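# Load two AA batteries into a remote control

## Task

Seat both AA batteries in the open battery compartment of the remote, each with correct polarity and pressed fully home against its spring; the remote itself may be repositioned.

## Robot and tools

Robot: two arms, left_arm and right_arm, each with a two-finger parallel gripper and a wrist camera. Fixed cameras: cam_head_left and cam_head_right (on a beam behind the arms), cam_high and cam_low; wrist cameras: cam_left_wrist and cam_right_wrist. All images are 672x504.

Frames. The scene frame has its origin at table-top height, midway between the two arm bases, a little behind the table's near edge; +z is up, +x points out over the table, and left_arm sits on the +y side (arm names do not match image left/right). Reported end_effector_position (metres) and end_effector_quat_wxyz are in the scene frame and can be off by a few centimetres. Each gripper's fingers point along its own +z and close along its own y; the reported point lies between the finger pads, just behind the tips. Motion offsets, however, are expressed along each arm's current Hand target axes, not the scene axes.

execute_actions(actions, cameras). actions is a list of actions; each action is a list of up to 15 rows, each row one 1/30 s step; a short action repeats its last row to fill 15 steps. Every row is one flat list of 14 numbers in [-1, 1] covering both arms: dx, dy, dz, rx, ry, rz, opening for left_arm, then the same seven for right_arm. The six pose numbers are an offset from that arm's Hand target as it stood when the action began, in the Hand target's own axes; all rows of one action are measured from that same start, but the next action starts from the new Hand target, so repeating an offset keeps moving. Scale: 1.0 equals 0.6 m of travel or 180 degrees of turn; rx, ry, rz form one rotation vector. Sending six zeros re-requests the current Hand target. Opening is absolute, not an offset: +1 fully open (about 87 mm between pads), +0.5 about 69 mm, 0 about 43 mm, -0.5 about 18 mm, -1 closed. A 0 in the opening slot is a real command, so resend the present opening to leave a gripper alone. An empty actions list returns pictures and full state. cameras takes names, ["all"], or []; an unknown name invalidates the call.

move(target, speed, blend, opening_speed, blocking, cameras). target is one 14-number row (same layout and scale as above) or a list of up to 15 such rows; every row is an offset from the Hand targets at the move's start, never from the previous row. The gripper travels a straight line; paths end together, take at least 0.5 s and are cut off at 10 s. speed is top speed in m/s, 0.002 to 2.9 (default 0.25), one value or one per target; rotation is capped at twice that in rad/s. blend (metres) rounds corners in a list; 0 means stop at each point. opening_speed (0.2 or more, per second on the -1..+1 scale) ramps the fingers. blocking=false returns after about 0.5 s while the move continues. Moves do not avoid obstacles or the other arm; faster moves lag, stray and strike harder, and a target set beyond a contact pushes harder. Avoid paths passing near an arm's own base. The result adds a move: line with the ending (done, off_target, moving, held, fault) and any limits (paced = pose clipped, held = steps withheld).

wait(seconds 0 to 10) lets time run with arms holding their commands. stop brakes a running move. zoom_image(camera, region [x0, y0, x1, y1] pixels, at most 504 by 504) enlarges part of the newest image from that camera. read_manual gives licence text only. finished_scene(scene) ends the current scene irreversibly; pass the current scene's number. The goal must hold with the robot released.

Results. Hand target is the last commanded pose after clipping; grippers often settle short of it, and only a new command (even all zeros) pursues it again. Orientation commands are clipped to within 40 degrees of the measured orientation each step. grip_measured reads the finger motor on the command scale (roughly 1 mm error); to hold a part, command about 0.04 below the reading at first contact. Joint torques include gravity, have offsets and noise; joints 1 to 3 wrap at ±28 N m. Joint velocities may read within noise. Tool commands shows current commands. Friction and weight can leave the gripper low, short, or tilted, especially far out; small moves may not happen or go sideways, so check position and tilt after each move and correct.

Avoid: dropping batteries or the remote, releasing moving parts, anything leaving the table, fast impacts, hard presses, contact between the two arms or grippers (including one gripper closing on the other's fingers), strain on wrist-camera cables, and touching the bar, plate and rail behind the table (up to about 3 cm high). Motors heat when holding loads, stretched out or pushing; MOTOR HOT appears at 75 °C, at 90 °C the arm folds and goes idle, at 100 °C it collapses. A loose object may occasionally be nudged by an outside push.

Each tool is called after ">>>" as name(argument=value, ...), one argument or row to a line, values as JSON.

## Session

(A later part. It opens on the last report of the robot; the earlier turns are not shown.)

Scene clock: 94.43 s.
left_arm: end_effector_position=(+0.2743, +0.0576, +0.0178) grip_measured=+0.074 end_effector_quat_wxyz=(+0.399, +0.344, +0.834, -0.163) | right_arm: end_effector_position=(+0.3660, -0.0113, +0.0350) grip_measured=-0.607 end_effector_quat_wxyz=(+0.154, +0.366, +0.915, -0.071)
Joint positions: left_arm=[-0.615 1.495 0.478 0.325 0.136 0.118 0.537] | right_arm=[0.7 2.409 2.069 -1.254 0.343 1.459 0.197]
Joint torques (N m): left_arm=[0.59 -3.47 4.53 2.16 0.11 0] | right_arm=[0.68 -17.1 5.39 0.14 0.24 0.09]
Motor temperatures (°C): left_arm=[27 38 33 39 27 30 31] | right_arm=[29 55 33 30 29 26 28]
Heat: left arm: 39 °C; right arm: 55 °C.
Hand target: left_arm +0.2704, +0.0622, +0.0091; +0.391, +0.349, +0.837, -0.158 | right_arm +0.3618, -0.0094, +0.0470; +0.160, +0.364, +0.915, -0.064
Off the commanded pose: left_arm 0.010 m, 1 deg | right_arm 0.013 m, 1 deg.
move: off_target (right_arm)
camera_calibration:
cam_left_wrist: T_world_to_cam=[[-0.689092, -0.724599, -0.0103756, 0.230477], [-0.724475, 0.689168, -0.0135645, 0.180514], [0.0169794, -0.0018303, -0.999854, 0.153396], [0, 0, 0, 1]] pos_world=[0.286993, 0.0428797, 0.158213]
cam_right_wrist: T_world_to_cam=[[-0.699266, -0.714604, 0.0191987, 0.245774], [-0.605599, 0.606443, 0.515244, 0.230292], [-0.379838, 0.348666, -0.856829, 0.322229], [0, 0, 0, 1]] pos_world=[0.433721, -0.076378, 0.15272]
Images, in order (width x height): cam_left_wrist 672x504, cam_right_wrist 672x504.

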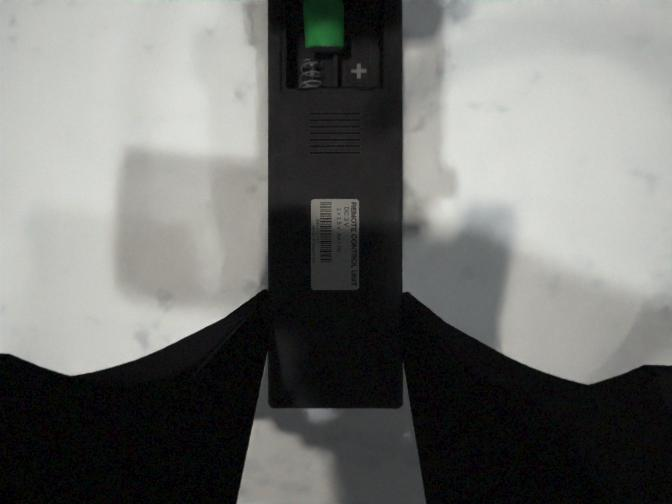

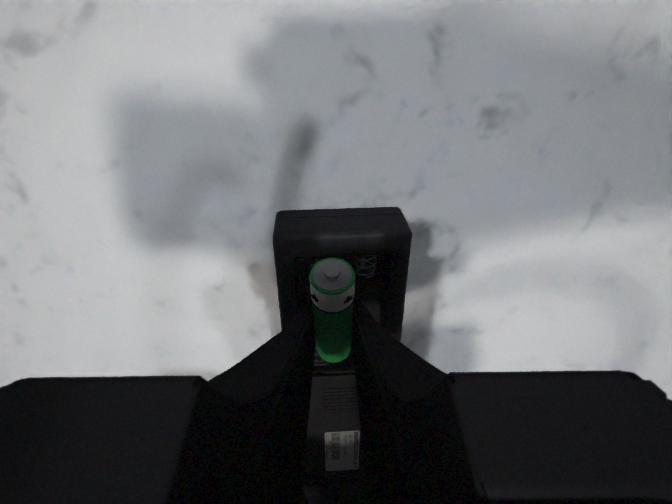

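>>> move(
  target=[0,0,0,0,0,0,-0.2,0,0.011,-0.02,0,0,0,-0.68],
  cameras=["cam_left_wrist"],
  speed=0.05,
)

>>> zoom_image(
  camera="cam_left_wrist",
  region=[230, 0, 430, 150],
)

Scene clock: 97.03 s.
left_arm: end_effector_position=(+0.2742, +0.0575, +0.0178) grip_measured=+0.074 end_effector_quat_wxyz=(+0.399, +0.345, +0.834, -0.163) | right_arm: end_effector_position=(+0.3584, -0.0096, +0.0487) grip_measured=-0.607 end_effector_quat_wxyz=(+0.150, +0.361, +0.917, -0.079)
Joint positions: left_arm=[-0.615 1.495 0.478 0.325 0.136 0.119 0.537] | right_arm=[0.714 2.409 2.123 -1.33 0.343 1.465 0.197]
Joint torques (N m): left_arm=[0.59 -3.48 4.53 2.16 0.1 0] | right_arm=[0.44 -14.06 9.7 0.11 0.25 0.13]
Motor temperatures (°C): left_arm=[27 38 33 39 27 30 31] | right_arm=[29 56 33 30 29 26 28]
Heat: left arm: 39 °C; right arm: 56 °C.
Hand target: left_arm +0.2704, +0.0622, +0.0091; +0.391, +0.349, +0.837, -0.158 | right_arm +0.3634, -0.0018, +0.0583; +0.160, +0.364, +0.915, -0.064
Off the commanded pose: left_arm 0.011 m, 1 deg | right_arm 0.013 m, 2 deg.
move: off_target (left_arm, right_arm)
camera_calibration:
cam_left_wrist: T_world_to_cam=[[-0.689859, -0.723868, -0.0104641, 0.230539], [-0.723742, 0.689936, -0.0136246, 0.180279], [0.017082, -0.00182571, -0.999852, 0.153468], [0, 0, 0, 1]] pos_world=[0.286893, 0.042779, 0.158314]
Images, in order (width x height): cam_left_wrist 672x504.

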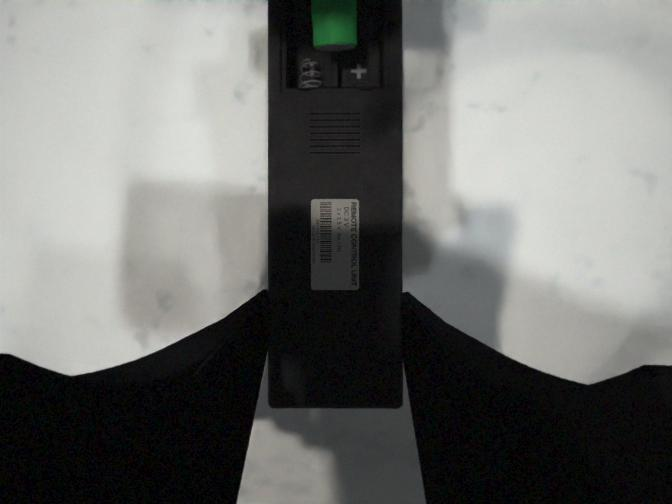

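Scaled by 2.520 from the camera's 672x504 image, which has a finer 960x720 frame.

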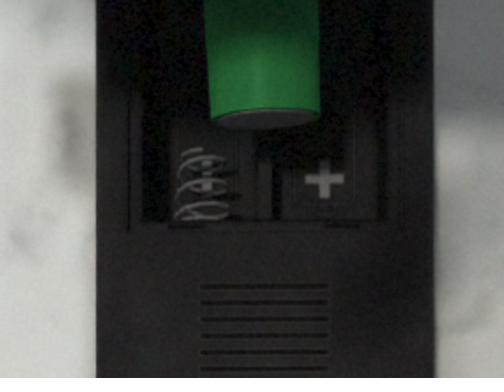

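>>> move(
  target=[0,0,0,0,0,0,-0.2,-0.007,0.009,0.006,0,0,0,-0.68],
  cameras=["cam_left_wrist"],
  speed=0.05,
)

>>> zoom_image(
  camera="cam_left_wrist",
  region=[230, 0, 430, 150],
)

Scene clock: 99.00 s.
left_arm: end_effector_position=(+0.2742, +0.0575, +0.0178) grip_measured=+0.074 end_effector_quat_wxyz=(+0.399, +0.345, +0.834, -0.163) | right_arm: end_effector_position=(+0.3636, -0.0051, +0.0512) grip_measured=-0.607 end_effector_quat_wxyz=(+0.153, +0.362, +0.917, -0.074)
Joint positions: left_arm=[-0.615 1.495 0.478 0.325 0.136 0.119 0.537] | right_arm=[0.714 2.43 2.169 -1.343 0.343 1.465 0.197]
Joint torques (N m): left_arm=[0.58 -3.47 4.52 2.15 0.11 0] | right_arm=[-0.28 -13 9.95 0.18 0.23 0.02]
Motor temperatures (°C): left_arm=[27 38 33 39 27 30 31] | right_arm=[29 56 34 30 29 26 28]
Heat: left arm: 39 °C; right arm: 56 °C.
Hand target: left_arm +0.2704, +0.0622, +0.0091; +0.391, +0.349, +0.837, -0.158 | right_arm +0.3707, -0.0015, +0.0562; +0.160, +0.364, +0.915, -0.065
Off the commanded pose: left_arm 0.011 m, 1 deg | right_arm 0.010 m, 1 deg.
move: off_target (left_arm)
camera_calibration:
cam_left_wrist: T_world_to_cam=[[-0.689859, -0.723868, -0.0104641, 0.230539], [-0.723742, 0.689936, -0.0136246, 0.180279], [0.017082, -0.00182571, -0.999852, 0.153468], [0, 0, 0, 1]] pos_world=[0.286893, 0.042779, 0.158314]
Images, in order (width x height): cam_left_wrist 672x504.

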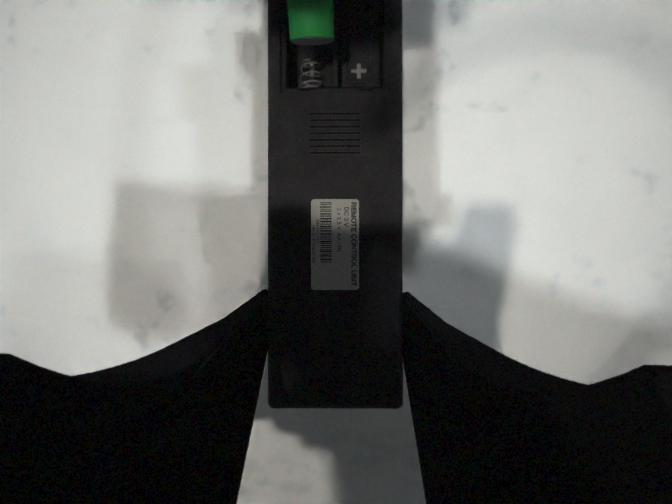

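Scaled by 2.520 from the camera's 672x504 image, which has a finer 960x720 frame.

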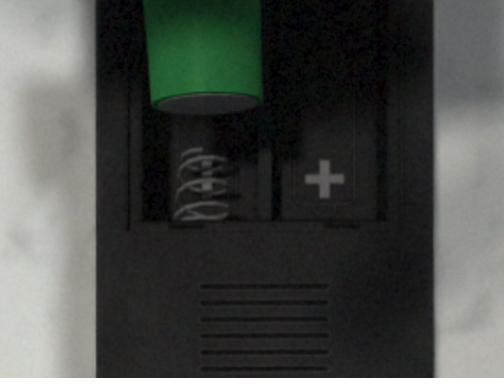

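>>> move(
  target=[0,0,0,0,0,0,-0.2,-0.0008,-0.003,0.0285,0,0,0,-0.68],
  cameras=["cam_left_wrist"],
  speed=0.05,
)

>>> zoom_image(
  camera="cam_left_wrist",
  region=[230, 0, 430, 150],
)

Scene clock: 101.53 s.
left_arm: end_effector_position=(+0.2742, +0.0575, +0.0178) grip_measured=+0.074 end_effector_quat_wxyz=(+0.399, +0.345, +0.834, -0.163) | right_arm: end_effector_position=(+0.3696, -0.0039, +0.0436) grip_measured=-0.607 end_effector_quat_wxyz=(+0.158, +0.362, +0.916, -0.065)
Joint positions: left_arm=[-0.615 1.495 0.478 0.325 0.136 0.119 0.537] | right_arm=[0.708 2.43 2.139 -1.29 0.343 1.455 0.197]
Joint torques (N m): left_arm=[0.58 -3.48 4.52 2.16 0.1 0] | right_arm=[-0.85 -13.93 5.7 0.36 0.21 -0.02]
Motor temperatures (°C): left_arm=[27 38 33 39 27 30 31] | right_arm=[29 56 34 30 29 26 28]
Heat: left arm: 39 °C; right arm: 56 °C.
Hand target: left_arm +0.2704, +0.0622, +0.0091; +0.391, +0.349, +0.837, -0.158 | right_arm +0.3740, -0.0071, +0.0404; +0.160, +0.364, +0.915, -0.065
Off the commanded pose: left_arm 0.011 m, 1 deg | right_arm 0.006 m, 0 deg.
move: off_target (left_arm)
camera_calibration:
cam_left_wrist: T_world_to_cam=[[-0.689859, -0.723868, -0.0104641, 0.230539], [-0.723742, 0.689936, -0.0136246, 0.180279], [0.017082, -0.00182571, -0.999852, 0.153468], [0, 0, 0, 1]] pos_world=[0.286893, 0.042779, 0.158314]
Images, in order (width x height): cam_left_wrist 672x504.

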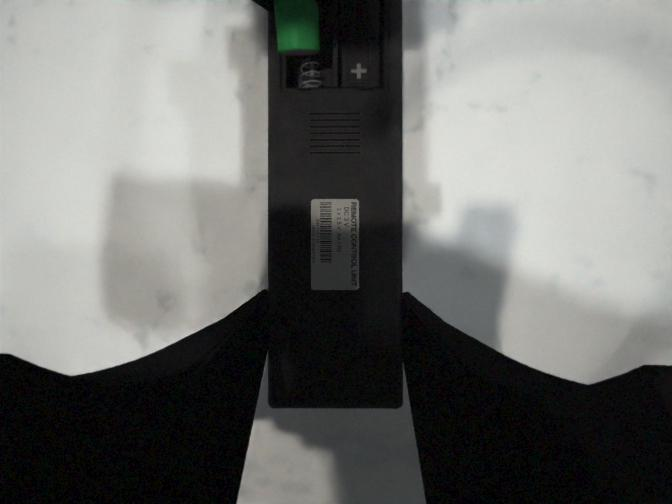

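Scaled by 2.520 from the camera's 672x504 image, which has a finer 960x720 frame.

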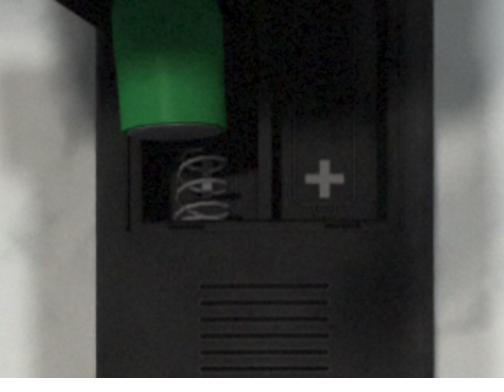

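>>> move(
  target=[0,0,0,0,0,0,-0.2,-0.0075,-0.0135,0.010,0,0,0,-0.68],
  cameras=["cam_left_wrist"],
  speed=0.05,
)

>>> zoom_image(
  camera="cam_left_wrist",
  region=[230, 0, 430, 150],
)

Scene clock: 103.63 s.
left_arm: end_effector_position=(+0.2742, +0.0575, +0.0178) grip_measured=+0.074 end_effector_quat_wxyz=(+0.399, +0.345, +0.834, -0.163) | right_arm: end_effector_position=(+0.3699, -0.0096, +0.0367) grip_measured=-0.607 end_effector_quat_wxyz=(+0.159, +0.360, +0.917, -0.063)
Joint positions: left_arm=[-0.615 1.495 0.478 0.325 0.136 0.119 0.537] | right_arm=[0.698 2.406 2.07 -1.236 0.343 1.44 0.197]
Joint torques (N m): left_arm=[0.57 -3.48 4.53 2.16 0.1 0] | right_arm=[-1.4 -15.13 4.18 0.38 0.23 0.02]
Motor temperatures (°C): left_arm=[27 37 33 39 27 30 32] | right_arm=[29 56 34 30 29 26 28]
Heat: left arm: 39 °C; right arm: 56 °C.
Hand target: left_arm +0.2704, +0.0622, +0.0091; +0.391, +0.349, +0.837, -0.158 | right_arm +0.3731, -0.0173, +0.0363; +0.160, +0.364, +0.915, -0.065
Off the commanded pose: left_arm 0.011 m, 1 deg | right_arm 0.008 m, 1 deg.
move: off_target (left_arm)
camera_calibration:
cam_left_wrist: T_world_to_cam=[[-0.689859, -0.723868, -0.0104641, 0.230539], [-0.723742, 0.689936, -0.0136246, 0.180279], [0.017082, -0.00182571, -0.999852, 0.153468], [0, 0, 0, 1]] pos_world=[0.286893, 0.042779, 0.158314]
Images, in order (width x height): cam_left_wrist 672x504.

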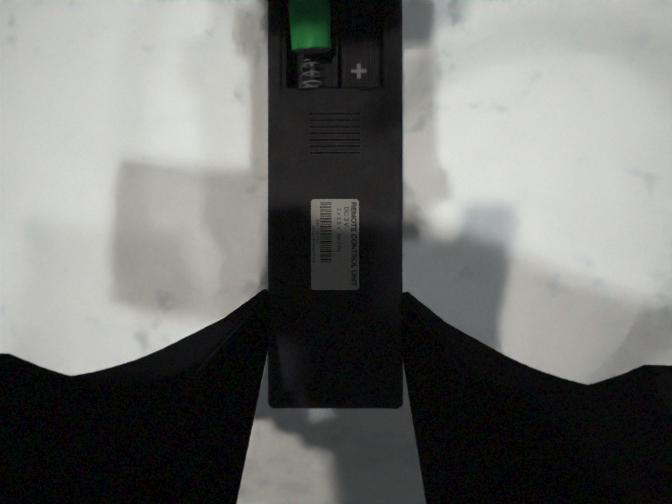

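Scaled by 2.520 from the camera's 672x504 image, which has a finer 960x720 frame.

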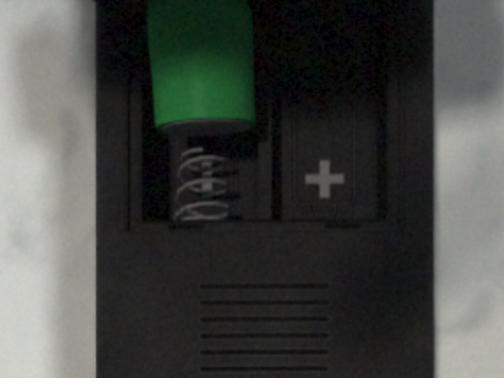

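>>> move(
  target=[0,0,0,0,0,0,-0.2,-0.003,0.0017,0.0185,0,0,0,-0.68],
  cameras=["cam_left_wrist","cam_right_wrist"],
  speed=0.05,
)

>>> zoom_image(
  camera="cam_left_wrist",
  region=[230, 0, 430, 150],
)

>>> zoom_image(
  camera="cam_right_wrist",
  region=[230, 180, 470, 400],
)

Scene clock: 106.17 s.
left_arm: end_effector_position=(+0.2742, +0.0575, +0.0178) grip_measured=+0.074 end_effector_quat_wxyz=(+0.399, +0.345, +0.834, -0.163) | right_arm: end_effector_position=(+0.3703, -0.0099, +0.0360) grip_measured=-0.607 end_effector_quat_wxyz=(+0.155, +0.357, +0.919, -0.058)
Joint positions: left_arm=[-0.615 1.495 0.478 0.325 0.136 0.119 0.537] | right_arm=[0.692 2.398 2.054 -1.219 0.33 1.425 0.197]
Joint torques (N m): left_arm=[0.58 -3.48 4.55 2.16 0.1 0] | right_arm=[-1.72 -13.24 3.77 0.58 0.35 -0.04]
Motor temperatures (°C): left_arm=[27 37 33 39 27 30 32] | right_arm=[29 55 34 30 29 26 28]
Heat: left arm: 39 °C; right arm: 55 °C.
Hand target: left_arm +0.2704, +0.0622, +0.0091; +0.391, +0.349, +0.837, -0.158 | right_arm +0.3777, -0.0203, +0.0263; +0.160, +0.364, +0.915, -0.065
Off the commanded pose: left_arm 0.011 m, 1 deg | right_arm 0.016 m, 1 deg.
move: off_target (left_arm, right_arm)
camera_calibration:
cam_left_wrist: T_world_to_cam=[[-0.689859, -0.723868, -0.0104641, 0.230539], [-0.723742, 0.689936, -0.0136246, 0.180279], [0.017082, -0.00182571, -0.999852, 0.153468], [0, 0, 0, 1]] pos_world=[0.286893, 0.042779, 0.158314]
cam_right_wrist: T_world_to_cam=[[-0.681628, -0.731696, -0.0020048, 0.243778], [-0.624038, 0.579901, 0.523728, 0.237809], [-0.382047, 0.358239, -0.851883, 0.324984], [0, 0, 0, 1]] pos_world=[0.438727, -0.0759569, 0.15279]
Images, in order (width x height): cam_left_wrist 672x504, cam_right_wrist 672x504.

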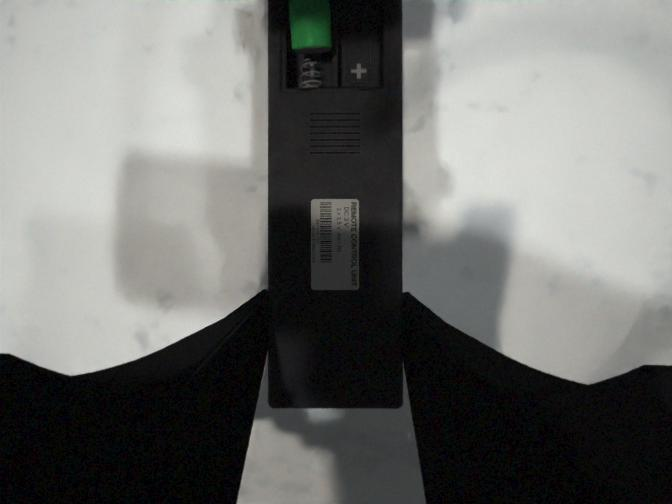

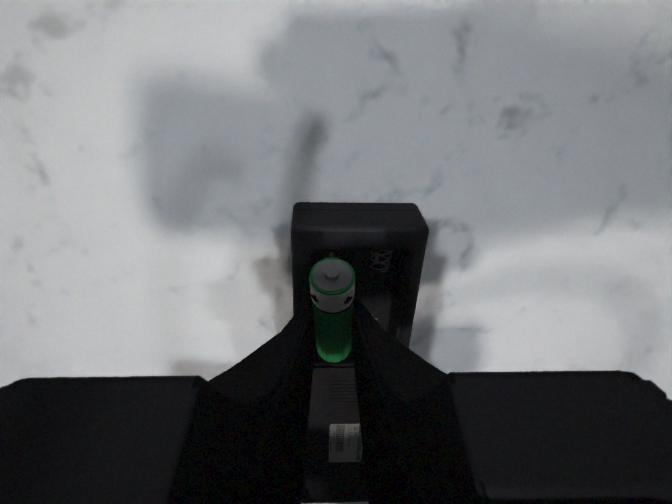

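Scaled by 2.520 from the camera's 672x504 image, which has a finer 960x720 frame.

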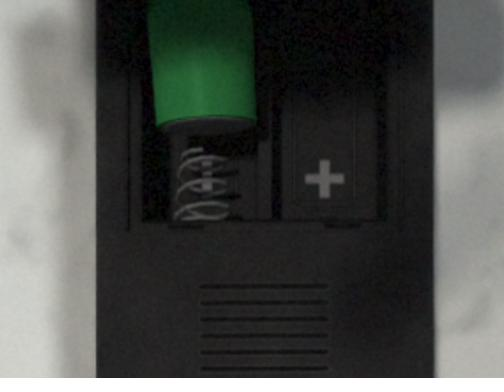

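Scaled by 2.100 from the camera's 672x504 image, which has a finer 960x720 frame.

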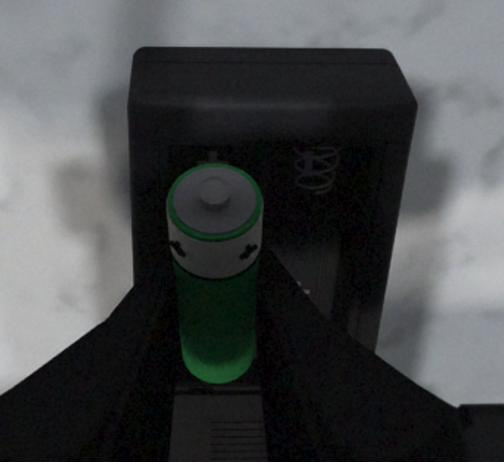

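>>> move(
  target=[0,0,0,0,0,0,-0.2,-0.008,0.002,-0.025,0,0,0,-0.68],
  cameras=["cam_left_wrist"],
  speed=0.05,
)

>>> zoom_image(
  camera="cam_left_wrist",
  region=[230, 0, 430, 150],
)

Scene clock: 109.67 s.
left_arm: end_effector_position=(+0.2742, +0.0575, +0.0178) grip_measured=+0.074 end_effector_quat_wxyz=(+0.399, +0.345, +0.834, -0.163) | right_arm: end_effector_position=(+0.3700, -0.0188, +0.0371) grip_measured=-0.607 end_effector_quat_wxyz=(+0.149, +0.362, +0.918, -0.069)
Joint positions: left_arm=[-0.615 1.495 0.478 0.325 0.136 0.119 0.537] | right_arm=[0.678 2.398 2.058 -1.246 0.331 1.424 0.197]
Joint torques (N m): left_arm=[0.58 -3.47 4.52 2.16 0.1 0] | right_arm=[-0.59 -13.31 9.22 0.15 0.32 0.03]
Motor temperatures (°C): left_arm=[27 37 33 40 27 30 32] | right_arm=[29 56 34 30 29 26 28]
Heat: left arm: 40 °C; right arm: 56 °C.
Hand target: left_arm +0.2704, +0.0622, +0.0091; +0.391, +0.349, +0.837, -0.158 | right_arm +0.3782, -0.0190, +0.0421; +0.160, +0.364, +0.915, -0.065
Off the commanded pose: left_arm 0.011 m, 1 deg | right_arm 0.010 m, 1 deg.
move: off_target (left_arm)
camera_calibration:
cam_left_wrist: T_world_to_cam=[[-0.689859, -0.723868, -0.0104641, 0.230539], [-0.723742, 0.689936, -0.0136246, 0.180279], [0.017082, -0.00182571, -0.999852, 0.153468], [0, 0, 0, 1]] pos_world=[0.286893, 0.042779, 0.158314]
Images, in order (width x height): cam_left_wrist 672x504.

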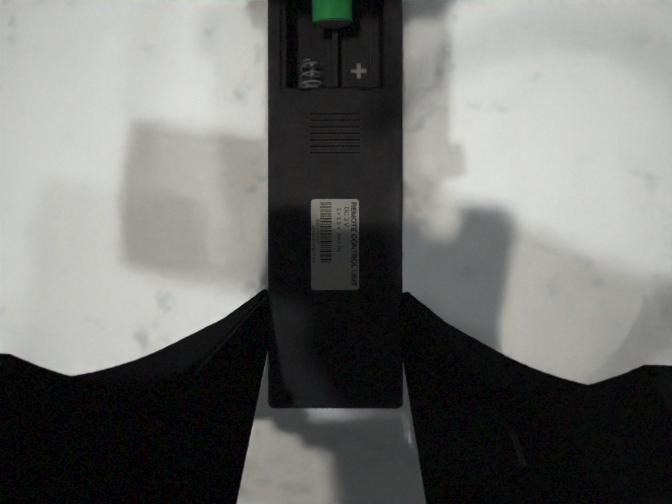

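Scaled by 2.520 from the camera's 672x504 image, which has a finer 960x720 frame.

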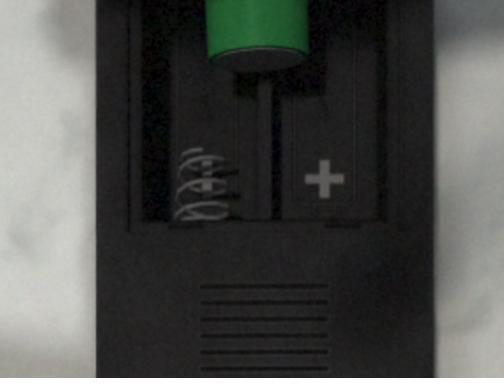

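>>> move(
  target=[0,0,0,0,0,0,-0.2,0.0142,0.011,-0.0085,0,0,0,-0.68],
  cameras=["cam_left_wrist"],
  speed=0.05,
)

>>> zoom_image(
  camera="cam_left_wrist",
  region=[230, 0, 430, 150],
)

Scene clock: 111.83 s.
left_arm: end_effector_position=(+0.2742, +0.0575, +0.0178) grip_measured=+0.074 end_effector_quat_wxyz=(+0.399, +0.345, +0.834, -0.163) | right_arm: end_effector_position=(+0.3693, -0.0132, +0.0395) grip_measured=-0.607 end_effector_quat_wxyz=(+0.147, +0.362, +0.918, -0.071)
Joint positions: left_arm=[-0.615 1.495 0.478 0.325 0.136 0.119 0.537] | right_arm=[0.688 2.422 2.111 -1.283 0.331 1.436 0.197]
Joint torques (N m): left_arm=[0.58 -3.47 4.52 2.16 0.11 0] | right_arm=[0.38 -12.78 10.11 0.17 0.32 0.14]
Motor temperatures (°C): left_arm=[27 37 33 40 27 30 32] | right_arm=[29 56 34 30 30 26 28]
Heat: left arm: 40 °C; right arm: 56 °C.
Hand target: left_arm +0.2704, +0.0622, +0.0091; +0.391, +0.349, +0.837, -0.158 | right_arm +0.3756, -0.0076, +0.0440; +0.160, +0.364, +0.915, -0.065
Off the commanded pose: left_arm 0.011 m, 1 deg | right_arm 0.010 m, 2 deg.
move: off_target (left_arm)
camera_calibration:
cam_left_wrist: T_world_to_cam=[[-0.689859, -0.723868, -0.0104641, 0.230539], [-0.723742, 0.689936, -0.0136246, 0.180279], [0.017082, -0.00182571, -0.999852, 0.153468], [0, 0, 0, 1]] pos_world=[0.286893, 0.042779, 0.158314]
Images, in order (width x height): cam_left_wrist 672x504.

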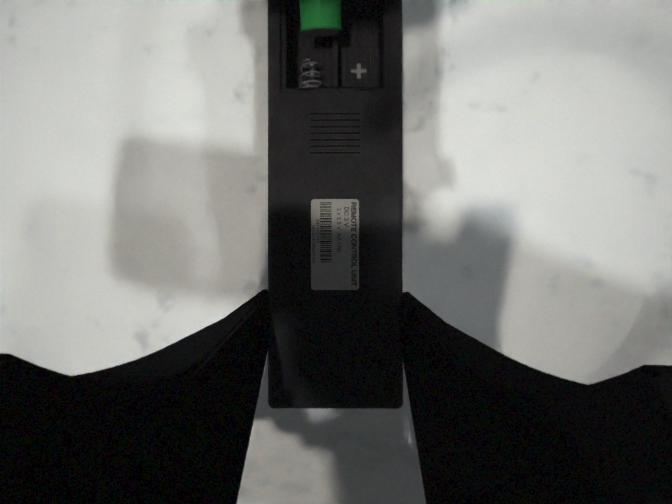

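Scaled by 2.520 from the camera's 672x504 image, which has a finer 960x720 frame.

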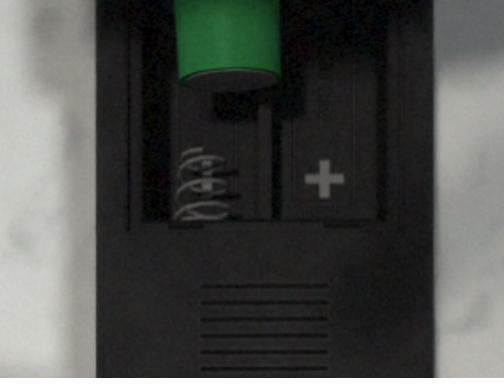

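>>> move(
  target=[0,0,0,0,0,0,-0.2,0.009,-0.001,0.019,0,0,0,-0.68],
  cameras=["cam_left_wrist"],
  speed=0.05,
)

>>> zoom_image(
  camera="cam_left_wrist",
  region=[230, 0, 430, 150],
)

Scene clock: 113.67 s.
left_arm: end_effector_position=(+0.2742, +0.0575, +0.0178) grip_measured=+0.074 end_effector_quat_wxyz=(+0.399, +0.345, +0.834, -0.163) | right_arm: end_effector_position=(+0.3747, -0.0087, +0.0396) grip_measured=-0.607 end_effector_quat_wxyz=(+0.154, +0.365, +0.916, -0.059)
Joint positions: left_arm=[-0.615 1.495 0.478 0.325 0.136 0.119 0.537] | right_arm=[0.688 2.422 2.111 -1.256 0.331 1.439 0.197]
Joint torques (N m): left_arm=[0.58 -3.48 4.53 2.16 0.1 0] | right_arm=[0.57 -13.03 5.46 0.39 0.33 0.15]
Motor temperatures (°C): left_arm=[27 37 33 40 27 30 32] | right_arm=[29 56 34 30 30 26 28]
Heat: left arm: 40 °C; right arm: 56 °C.
Hand target: left_arm +0.2704, +0.0622, +0.0091; +0.391, +0.349, +0.837, -0.158 | right_arm +0.3743, -0.0072, +0.0314; +0.160, +0.364, +0.915, -0.065
Off the commanded pose: left_arm 0.011 m, 1 deg | right_arm 0.008 m, 1 deg.
move: off_target (left_arm)
camera_calibration:
cam_left_wrist: T_world_to_cam=[[-0.689859, -0.723868, -0.0104641, 0.230539], [-0.723742, 0.689936, -0.0136246, 0.180279], [0.017082, -0.00182571, -0.999852, 0.153468], [0, 0, 0, 1]] pos_world=[0.286893, 0.042779, 0.158314]
Images, in order (width x height): cam_left_wrist 672x504.

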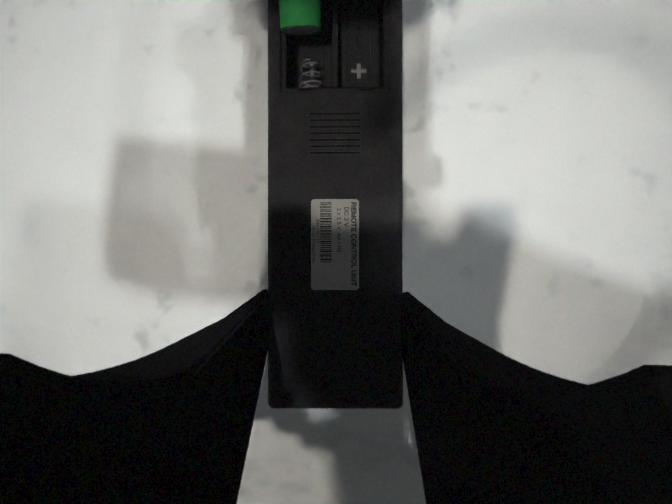

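Scaled by 2.520 from the camera's 672x504 image, which has a finer 960x720 frame.

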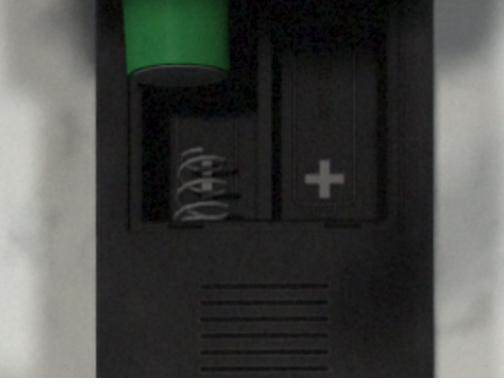

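>>> move(
  target=[0,0,0,0,0,0,-0.2,0.0065,-0.0135,0.006,0,0,0,-0.68],
  cameras=["cam_left_wrist"],
  speed=0.05,
)

>>> zoom_image(
  camera="cam_left_wrist",
  region=[230, 0, 430, 150],
)

Scene clock: 115.67 s.
left_arm: end_effector_position=(+0.2742, +0.0575, +0.0178) grip_measured=+0.074 end_effector_quat_wxyz=(+0.399, +0.345, +0.834, -0.163) | right_arm: end_effector_position=(+0.3738, -0.0094, +0.0372) grip_measured=-0.607 end_effector_quat_wxyz=(+0.162, +0.367, +0.914, -0.052)
Joint positions: left_arm=[-0.615 1.495 0.478 0.325 0.136 0.119 0.537] | right_arm=[0.691 2.389 2.042 -1.2 0.339 1.444 0.197]
Joint torques (N m): left_arm=[0.58 -3.47 4.53 2.16 0.11 0] | right_arm=[0.55 -13.16 3.56 0.32 0.23 0.12]
Motor temperatures (°C): left_arm=[27 37 33 40 27 30 32] | right_arm=[29 55 34 30 30 26 28]
Heat: left arm: 40 °C; right arm: 55 °C.
Hand target: left_arm +0.2704, +0.0622, +0.0091; +0.391, +0.349, +0.837, -0.158 | right_arm +0.3670, -0.0114, +0.0268; +0.160, +0.364, +0.915, -0.065
Off the commanded pose: left_arm 0.011 m, 1 deg | right_arm 0.013 m, 2 deg.
move: off_target (left_arm, right_arm)
camera_calibration:
cam_left_wrist: T_world_to_cam=[[-0.689859, -0.723868, -0.0104641, 0.230539], [-0.723742, 0.689936, -0.0136246, 0.180279], [0.017082, -0.00182571, -0.999852, 0.153468], [0, 0, 0, 1]] pos_world=[0.286893, 0.042779, 0.158314]
Images, in order (width x height): cam_left_wrist 672x504.

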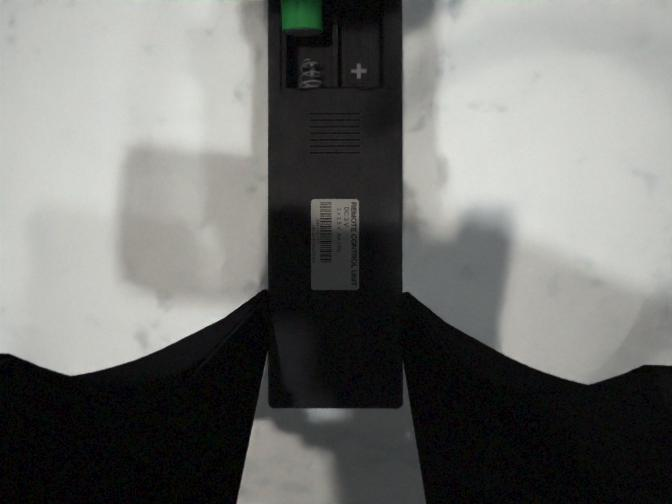

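Scaled by 2.520 from the camera's 672x504 image, which has a finer 960x720 frame.

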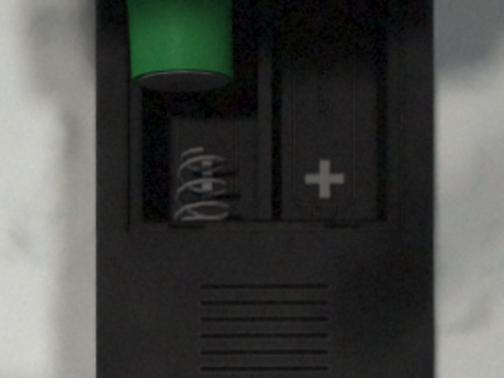

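>>> move(
  target=[0,0,0,0,0,0,-0.2,0.001,-0.004,-0.015,0,0,0,-0.68],
  cameras=["cam_left_wrist"],
  speed=0.05,
)

>>> zoom_image(
  camera="cam_left_wrist",
  region=[230, 0, 430, 150],
)

Scene clock: 117.50 s.
left_arm: end_effector_position=(+0.2742, +0.0575, +0.0178) grip_measured=+0.074 end_effector_quat_wxyz=(+0.399, +0.345, +0.834, -0.163) | right_arm: end_effector_position=(+0.3737, -0.0092, +0.0377) grip_measured=-0.607 end_effector_quat_wxyz=(+0.166, +0.368, +0.913, -0.053)
Joint positions: left_arm=[-0.615 1.495 0.478 0.325 0.136 0.119 0.537] | right_arm=[0.695 2.388 2.042 -1.201 0.348 1.451 0.197]
Joint torques (N m): left_arm=[0.58 -3.47 4.53 2.16 0.1 0] | right_arm=[0.81 -14.75 4.14 0.12 0.25 0.13]
Motor temperatures (°C): left_arm=[27 37 33 40 27 30 32] | right_arm=[29 55 34 30 30 26 28]
Heat: left arm: 40 °C; right arm: 55 °C.
Hand target: left_arm +0.2704, +0.0622, +0.0091; +0.391, +0.349, +0.837, -0.158 | right_arm +0.3628, -0.0107, +0.0351; +0.160, +0.364, +0.915, -0.065
Off the commanded pose: left_arm 0.011 m, 1 deg | right_arm 0.011 m, 2 deg.
move: off_target (left_arm, right_arm)
camera_calibration:
cam_left_wrist: T_world_to_cam=[[-0.689859, -0.723868, -0.0104641, 0.230539], [-0.723742, 0.689936, -0.0136246, 0.180279], [0.017082, -0.00182571, -0.999852, 0.153468], [0, 0, 0, 1]] pos_world=[0.286893, 0.042779, 0.158314]
Images, in order (width x height): cam_left_wrist 672x504.

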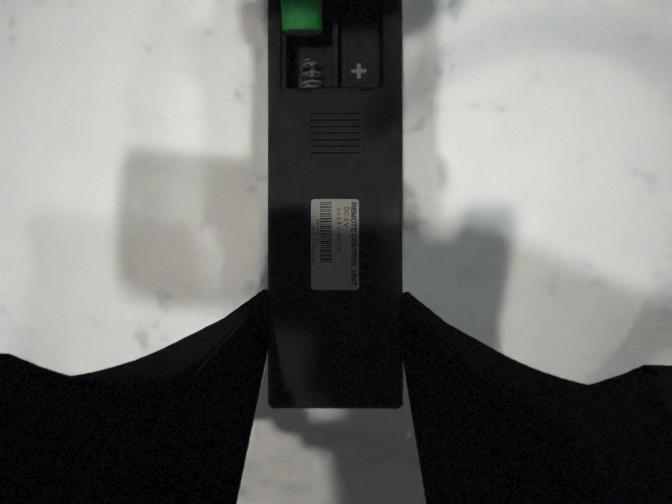

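Scaled by 2.520 from the camera's 672x504 image, which has a finer 960x720 frame.

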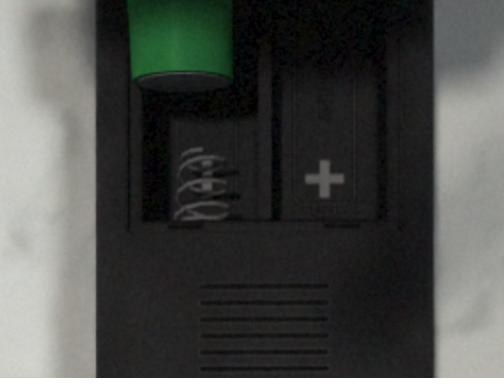

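>>> move(
  target=[0,0,0,0,0,0,-0.2,-0.003,0,-0.01,0,0,0,-0.68],
  cameras=["cam_left_wrist"],
  speed=0.05,
)

>>> zoom_image(
  camera="cam_left_wrist",
  region=[230, 0, 430, 150],
)

Scene clock: 119.33 s.
left_arm: end_effector_position=(+0.2742, +0.0575, +0.0178) grip_measured=+0.074 end_effector_quat_wxyz=(+0.399, +0.345, +0.834, -0.163) | right_arm: end_effector_position=(+0.3727, -0.0100, +0.0376) grip_measured=-0.607 end_effector_quat_wxyz=(+0.165, +0.370, +0.913, -0.055)
Joint positions: left_arm=[-0.615 1.495 0.478 0.325 0.136 0.119 0.537] | right_arm=[0.695 2.388 2.042 -1.207 0.348 1.455 0.197]
Joint torques (N m): left_arm=[0.58 -3.48 4.52 2.16 0.1 0] | right_arm=[0.98 -14.89 6.05 0 0.19 0.08]
Motor temperatures (°C): left_arm=[27 37 33 40 27 30 32] | right_arm=[29 55 34 30 30 26 28]
Heat: left arm: 40 °C; right arm: 55 °C.
Hand target: left_arm +0.2704, +0.0622, +0.0091; +0.391, +0.349, +0.837, -0.158 | right_arm +0.3625, -0.0104, +0.0414; +0.160, +0.364, +0.915, -0.065
Off the commanded pose: left_arm 0.011 m, 1 deg | right_arm 0.011 m, 1 deg.
move: off_target (left_arm, right_arm)
camera_calibration:
cam_left_wrist: T_world_to_cam=[[-0.689859, -0.723868, -0.0104641, 0.230539], [-0.723742, 0.689936, -0.0136246, 0.180279], [0.017082, -0.00182571, -0.999852, 0.153468], [0, 0, 0, 1]] pos_world=[0.286893, 0.042779, 0.158314]
Images, in order (width x height): cam_left_wrist 672x504.

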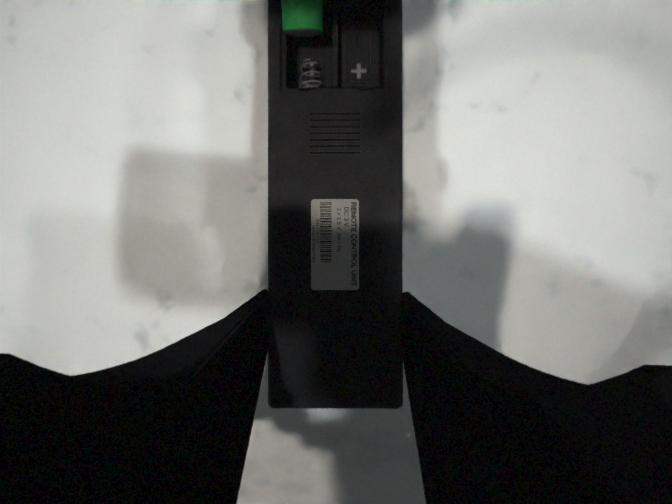

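Scaled by 2.520 from the camera's 672x504 image, which has a finer 960x720 frame.

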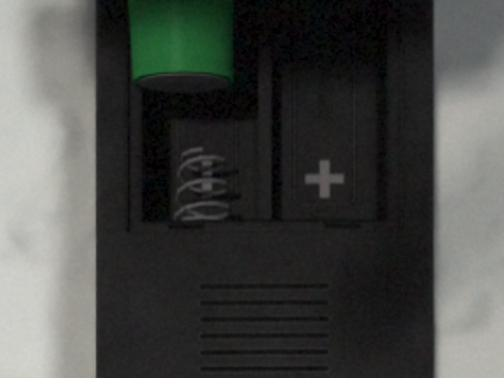

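>>> move(
  target=[0,0,0,0,0,0,-0.2,0.0085,0,0.025,0,0,0,-0.68],
  cameras=["cam_left_wrist","cam_right_wrist"],
  speed=0.08,
)

>>> zoom_image(
  camera="cam_left_wrist",
  region=[230, 0, 430, 150],
)

>>> zoom_image(
  camera="cam_right_wrist",
  region=[230, 180, 470, 400],
)

Scene clock: 122.13 s.
left_arm: end_effector_position=(+0.2742, +0.0575, +0.0178) grip_measured=+0.074 end_effector_quat_wxyz=(+0.399, +0.345, +0.834, -0.163) | right_arm: end_effector_position=(+0.3734, -0.0094, +0.0373) grip_measured=-0.607 end_effector_quat_wxyz=(+0.168, +0.371, +0.912, -0.049)
Joint positions: left_arm=[-0.615 1.495 0.478 0.325 0.136 0.119 0.537] | right_arm=[0.695 2.375 2.018 -1.182 0.348 1.455 0.197]
Joint torques (N m): left_arm=[0.59 -3.48 4.52 2.16 0.11 0] | right_arm=[0.73 -12.88 3.51 0.29 0.2 0.1]
Motor temperatures (°C): left_arm=[27 37 33 40 27 30 32] | right_arm=[29 55 34 30 30 26 28]
Heat: left arm: 40 °C; right arm: 55 °C.
Hand target: left_arm +0.2704, +0.0622, +0.0091; +0.391, +0.349, +0.837, -0.158 | right_arm +0.3628, -0.0106, +0.0256; +0.160, +0.364, +0.915, -0.064
Off the commanded pose: left_arm 0.011 m, 1 deg | right_arm 0.016 m, 2 deg.
move: off_target (left_arm, right_arm)
camera_calibration:
cam_left_wrist: T_world_to_cam=[[-0.689859, -0.723868, -0.0104641, 0.230539], [-0.723742, 0.689936, -0.0136246, 0.180279], [0.017082, -0.00182571, -0.999852, 0.153468], [0, 0, 0, 1]] pos_world=[0.286893, 0.042779, 0.158314]
cam_right_wrist: T_world_to_cam=[[-0.700156, -0.713218, -0.0331807, 0.254501], [-0.62685, 0.591793, 0.506794, 0.240551], [-0.341819, 0.375635, -0.861428, 0.312671], [0, 0, 0, 1]] pos_world=[0.435857, -0.0782916, 0.155878]
Images, in order (width x height): cam_left_wrist 672x504, cam_right_wrist 672x504.

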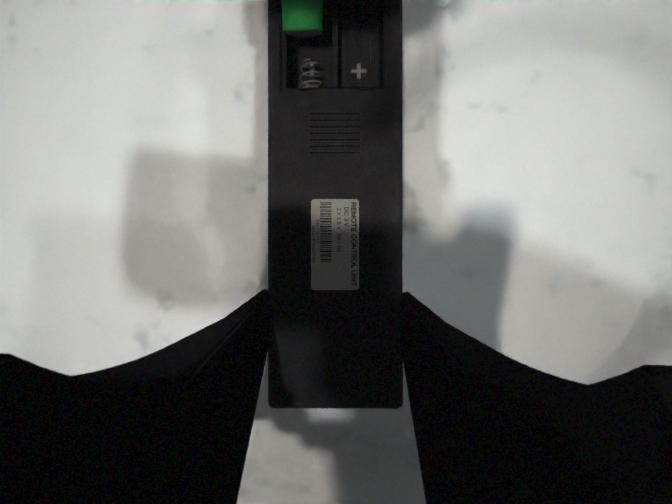

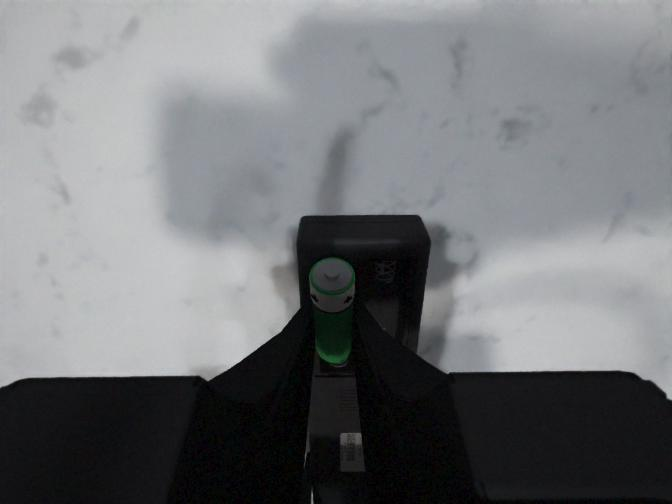

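Scaled by 2.520 from the camera's 672x504 image, which has a finer 960x720 frame.

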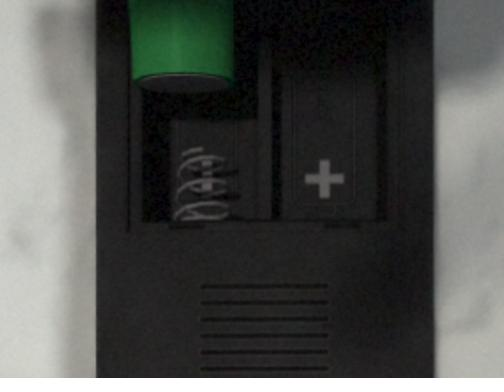

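Scaled by 2.100 from the camera's 672x504 image, which has a finer 960x720 frame.

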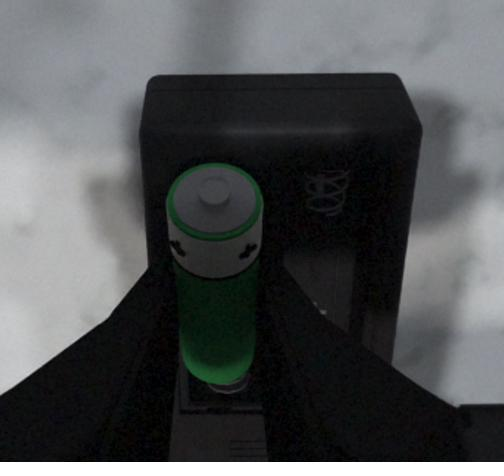

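>>> move(
  target=[0,0,0,0,0,0,-0.2,-0.008,-0.016,-0.003,0,0,0,-0.68],
  cameras=["cam_left_wrist"],
  speed=0.08,
)

>>> zoom_image(
  camera="cam_left_wrist",
  region=[230, 0, 430, 150],
)

Scene clock: 123.73 s.
left_arm: end_effector_position=(+0.2742, +0.0575, +0.0178) grip_measured=+0.074 end_effector_quat_wxyz=(+0.399, +0.345, +0.834, -0.163) | right_arm: end_effector_position=(+0.3722, -0.0104, +0.0373) grip_measured=-0.607 end_effector_quat_wxyz=(+0.174, +0.373, +0.911, -0.039)
Joint positions: left_arm=[-0.615 1.495 0.478 0.325 0.136 0.119 0.537] | right_arm=[0.695 2.34 1.955 -1.131 0.348 1.455 0.197]
Joint torques (N m): left_arm=[0.58 -3.47 4.52 2.15 0.1 0] | right_arm=[0.05 -13.5 3.43 0.06 0.18 0]
Motor temperatures (°C): left_arm=[27 37 33 40 27 30 32] | right_arm=[29 55 34 30 30 26 29]
Heat: left arm: 40 °C; right arm: 55 °C.
Hand target: left_arm +0.2704, +0.0622, +0.0091; +0.391, +0.349, +0.837, -0.158 | right_arm +0.3589, -0.0203, +0.0288; +0.160, +0.364, +0.915, -0.065
Off the commanded pose: left_arm 0.011 m, 1 deg | right_arm 0.018 m, 3 deg.
move: off_target (left_arm, right_arm)
camera_calibration:
cam_left_wrist: T_world_to_cam=[[-0.689859, -0.723868, -0.0104641, 0.230539], [-0.723742, 0.689936, -0.0136246, 0.180279], [0.017082, -0.00182571, -0.999852, 0.153468], [0, 0, 0, 1]] pos_world=[0.286893, 0.042779, 0.158314]
Images, in order (width x height): cam_left_wrist 672x504.

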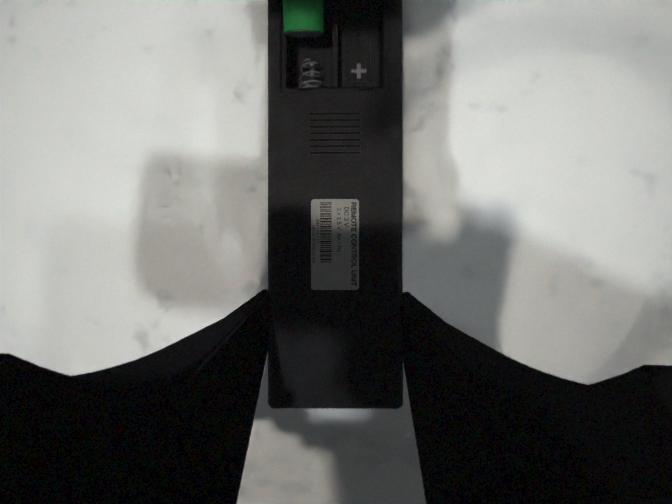

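Scaled by 2.520 from the camera's 672x504 image, which has a finer 960x720 frame.

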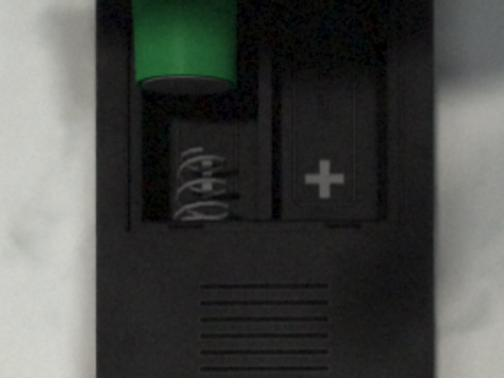

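>>> move(
  target=[0,0,0,0,0,0,-0.2,-0.002,-0.012,0,0,0,0,-0.68],
  cameras=["cam_left_wrist"],
  speed=0.08,
)

>>> zoom_image(
  camera="cam_left_wrist",
  region=[230, 0, 430, 150],
)

Scene clock: 125.43 s.
left_arm: end_effector_position=(+0.2740, +0.0572, +0.0178) grip_measured=+0.074 end_effector_quat_wxyz=(+0.399, +0.346, +0.833, -0.164) | right_arm: end_effector_position=(+0.3665, -0.0157, +0.0324) grip_measured=-0.607 end_effector_quat_wxyz=(+0.172, +0.372, +0.911, -0.044)
Joint positions: left_arm=[-0.615 1.495 0.478 0.325 0.139 0.121 0.537] | right_arm=[0.695 2.318 1.899 -1.106 0.349 1.454 0.197]
Joint torques (N m): left_arm=[0.58 -3.48 4.52 2.15 0.08 -0.02] | right_arm=[-0.31 -14.24 3.96 0.05 0.14 -0.06]
Motor temperatures (°C): left_arm=[27 37 33 40 27 30 32] | right_arm=[29 55 34 30 29 26 29]
Heat: left arm: 40 °C; right arm: 55 °C.
Hand target: left_arm +0.2704, +0.0622, +0.0091; +0.391, +0.349, +0.837, -0.158 | right_arm +0.3548, -0.0261, +0.0293; +0.160, +0.364, +0.915, -0.064
Off the commanded pose: left_arm 0.011 m, 1 deg | right_arm 0.016 m, 3 deg.
move: off_target (left_arm, right_arm)
camera_calibration:
cam_left_wrist: T_world_to_cam=[[-0.692212, -0.721621, -0.0102325, 0.230653], [-0.721489, 0.692284, -0.0140048, 0.179585], [0.0171899, -0.00231166, -0.99985, 0.153462], [0, 0, 0, 1]] pos_world=[0.286592, 0.0424747, 0.158314]
Images, in order (width x height): cam_left_wrist 672x504.

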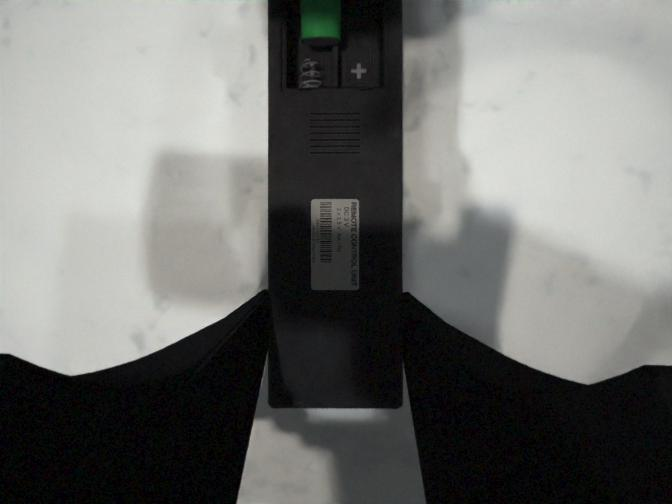

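Scaled by 2.520 from the camera's 672x504 image, which has a finer 960x720 frame.

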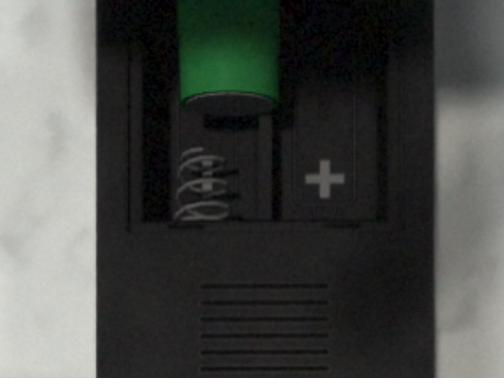

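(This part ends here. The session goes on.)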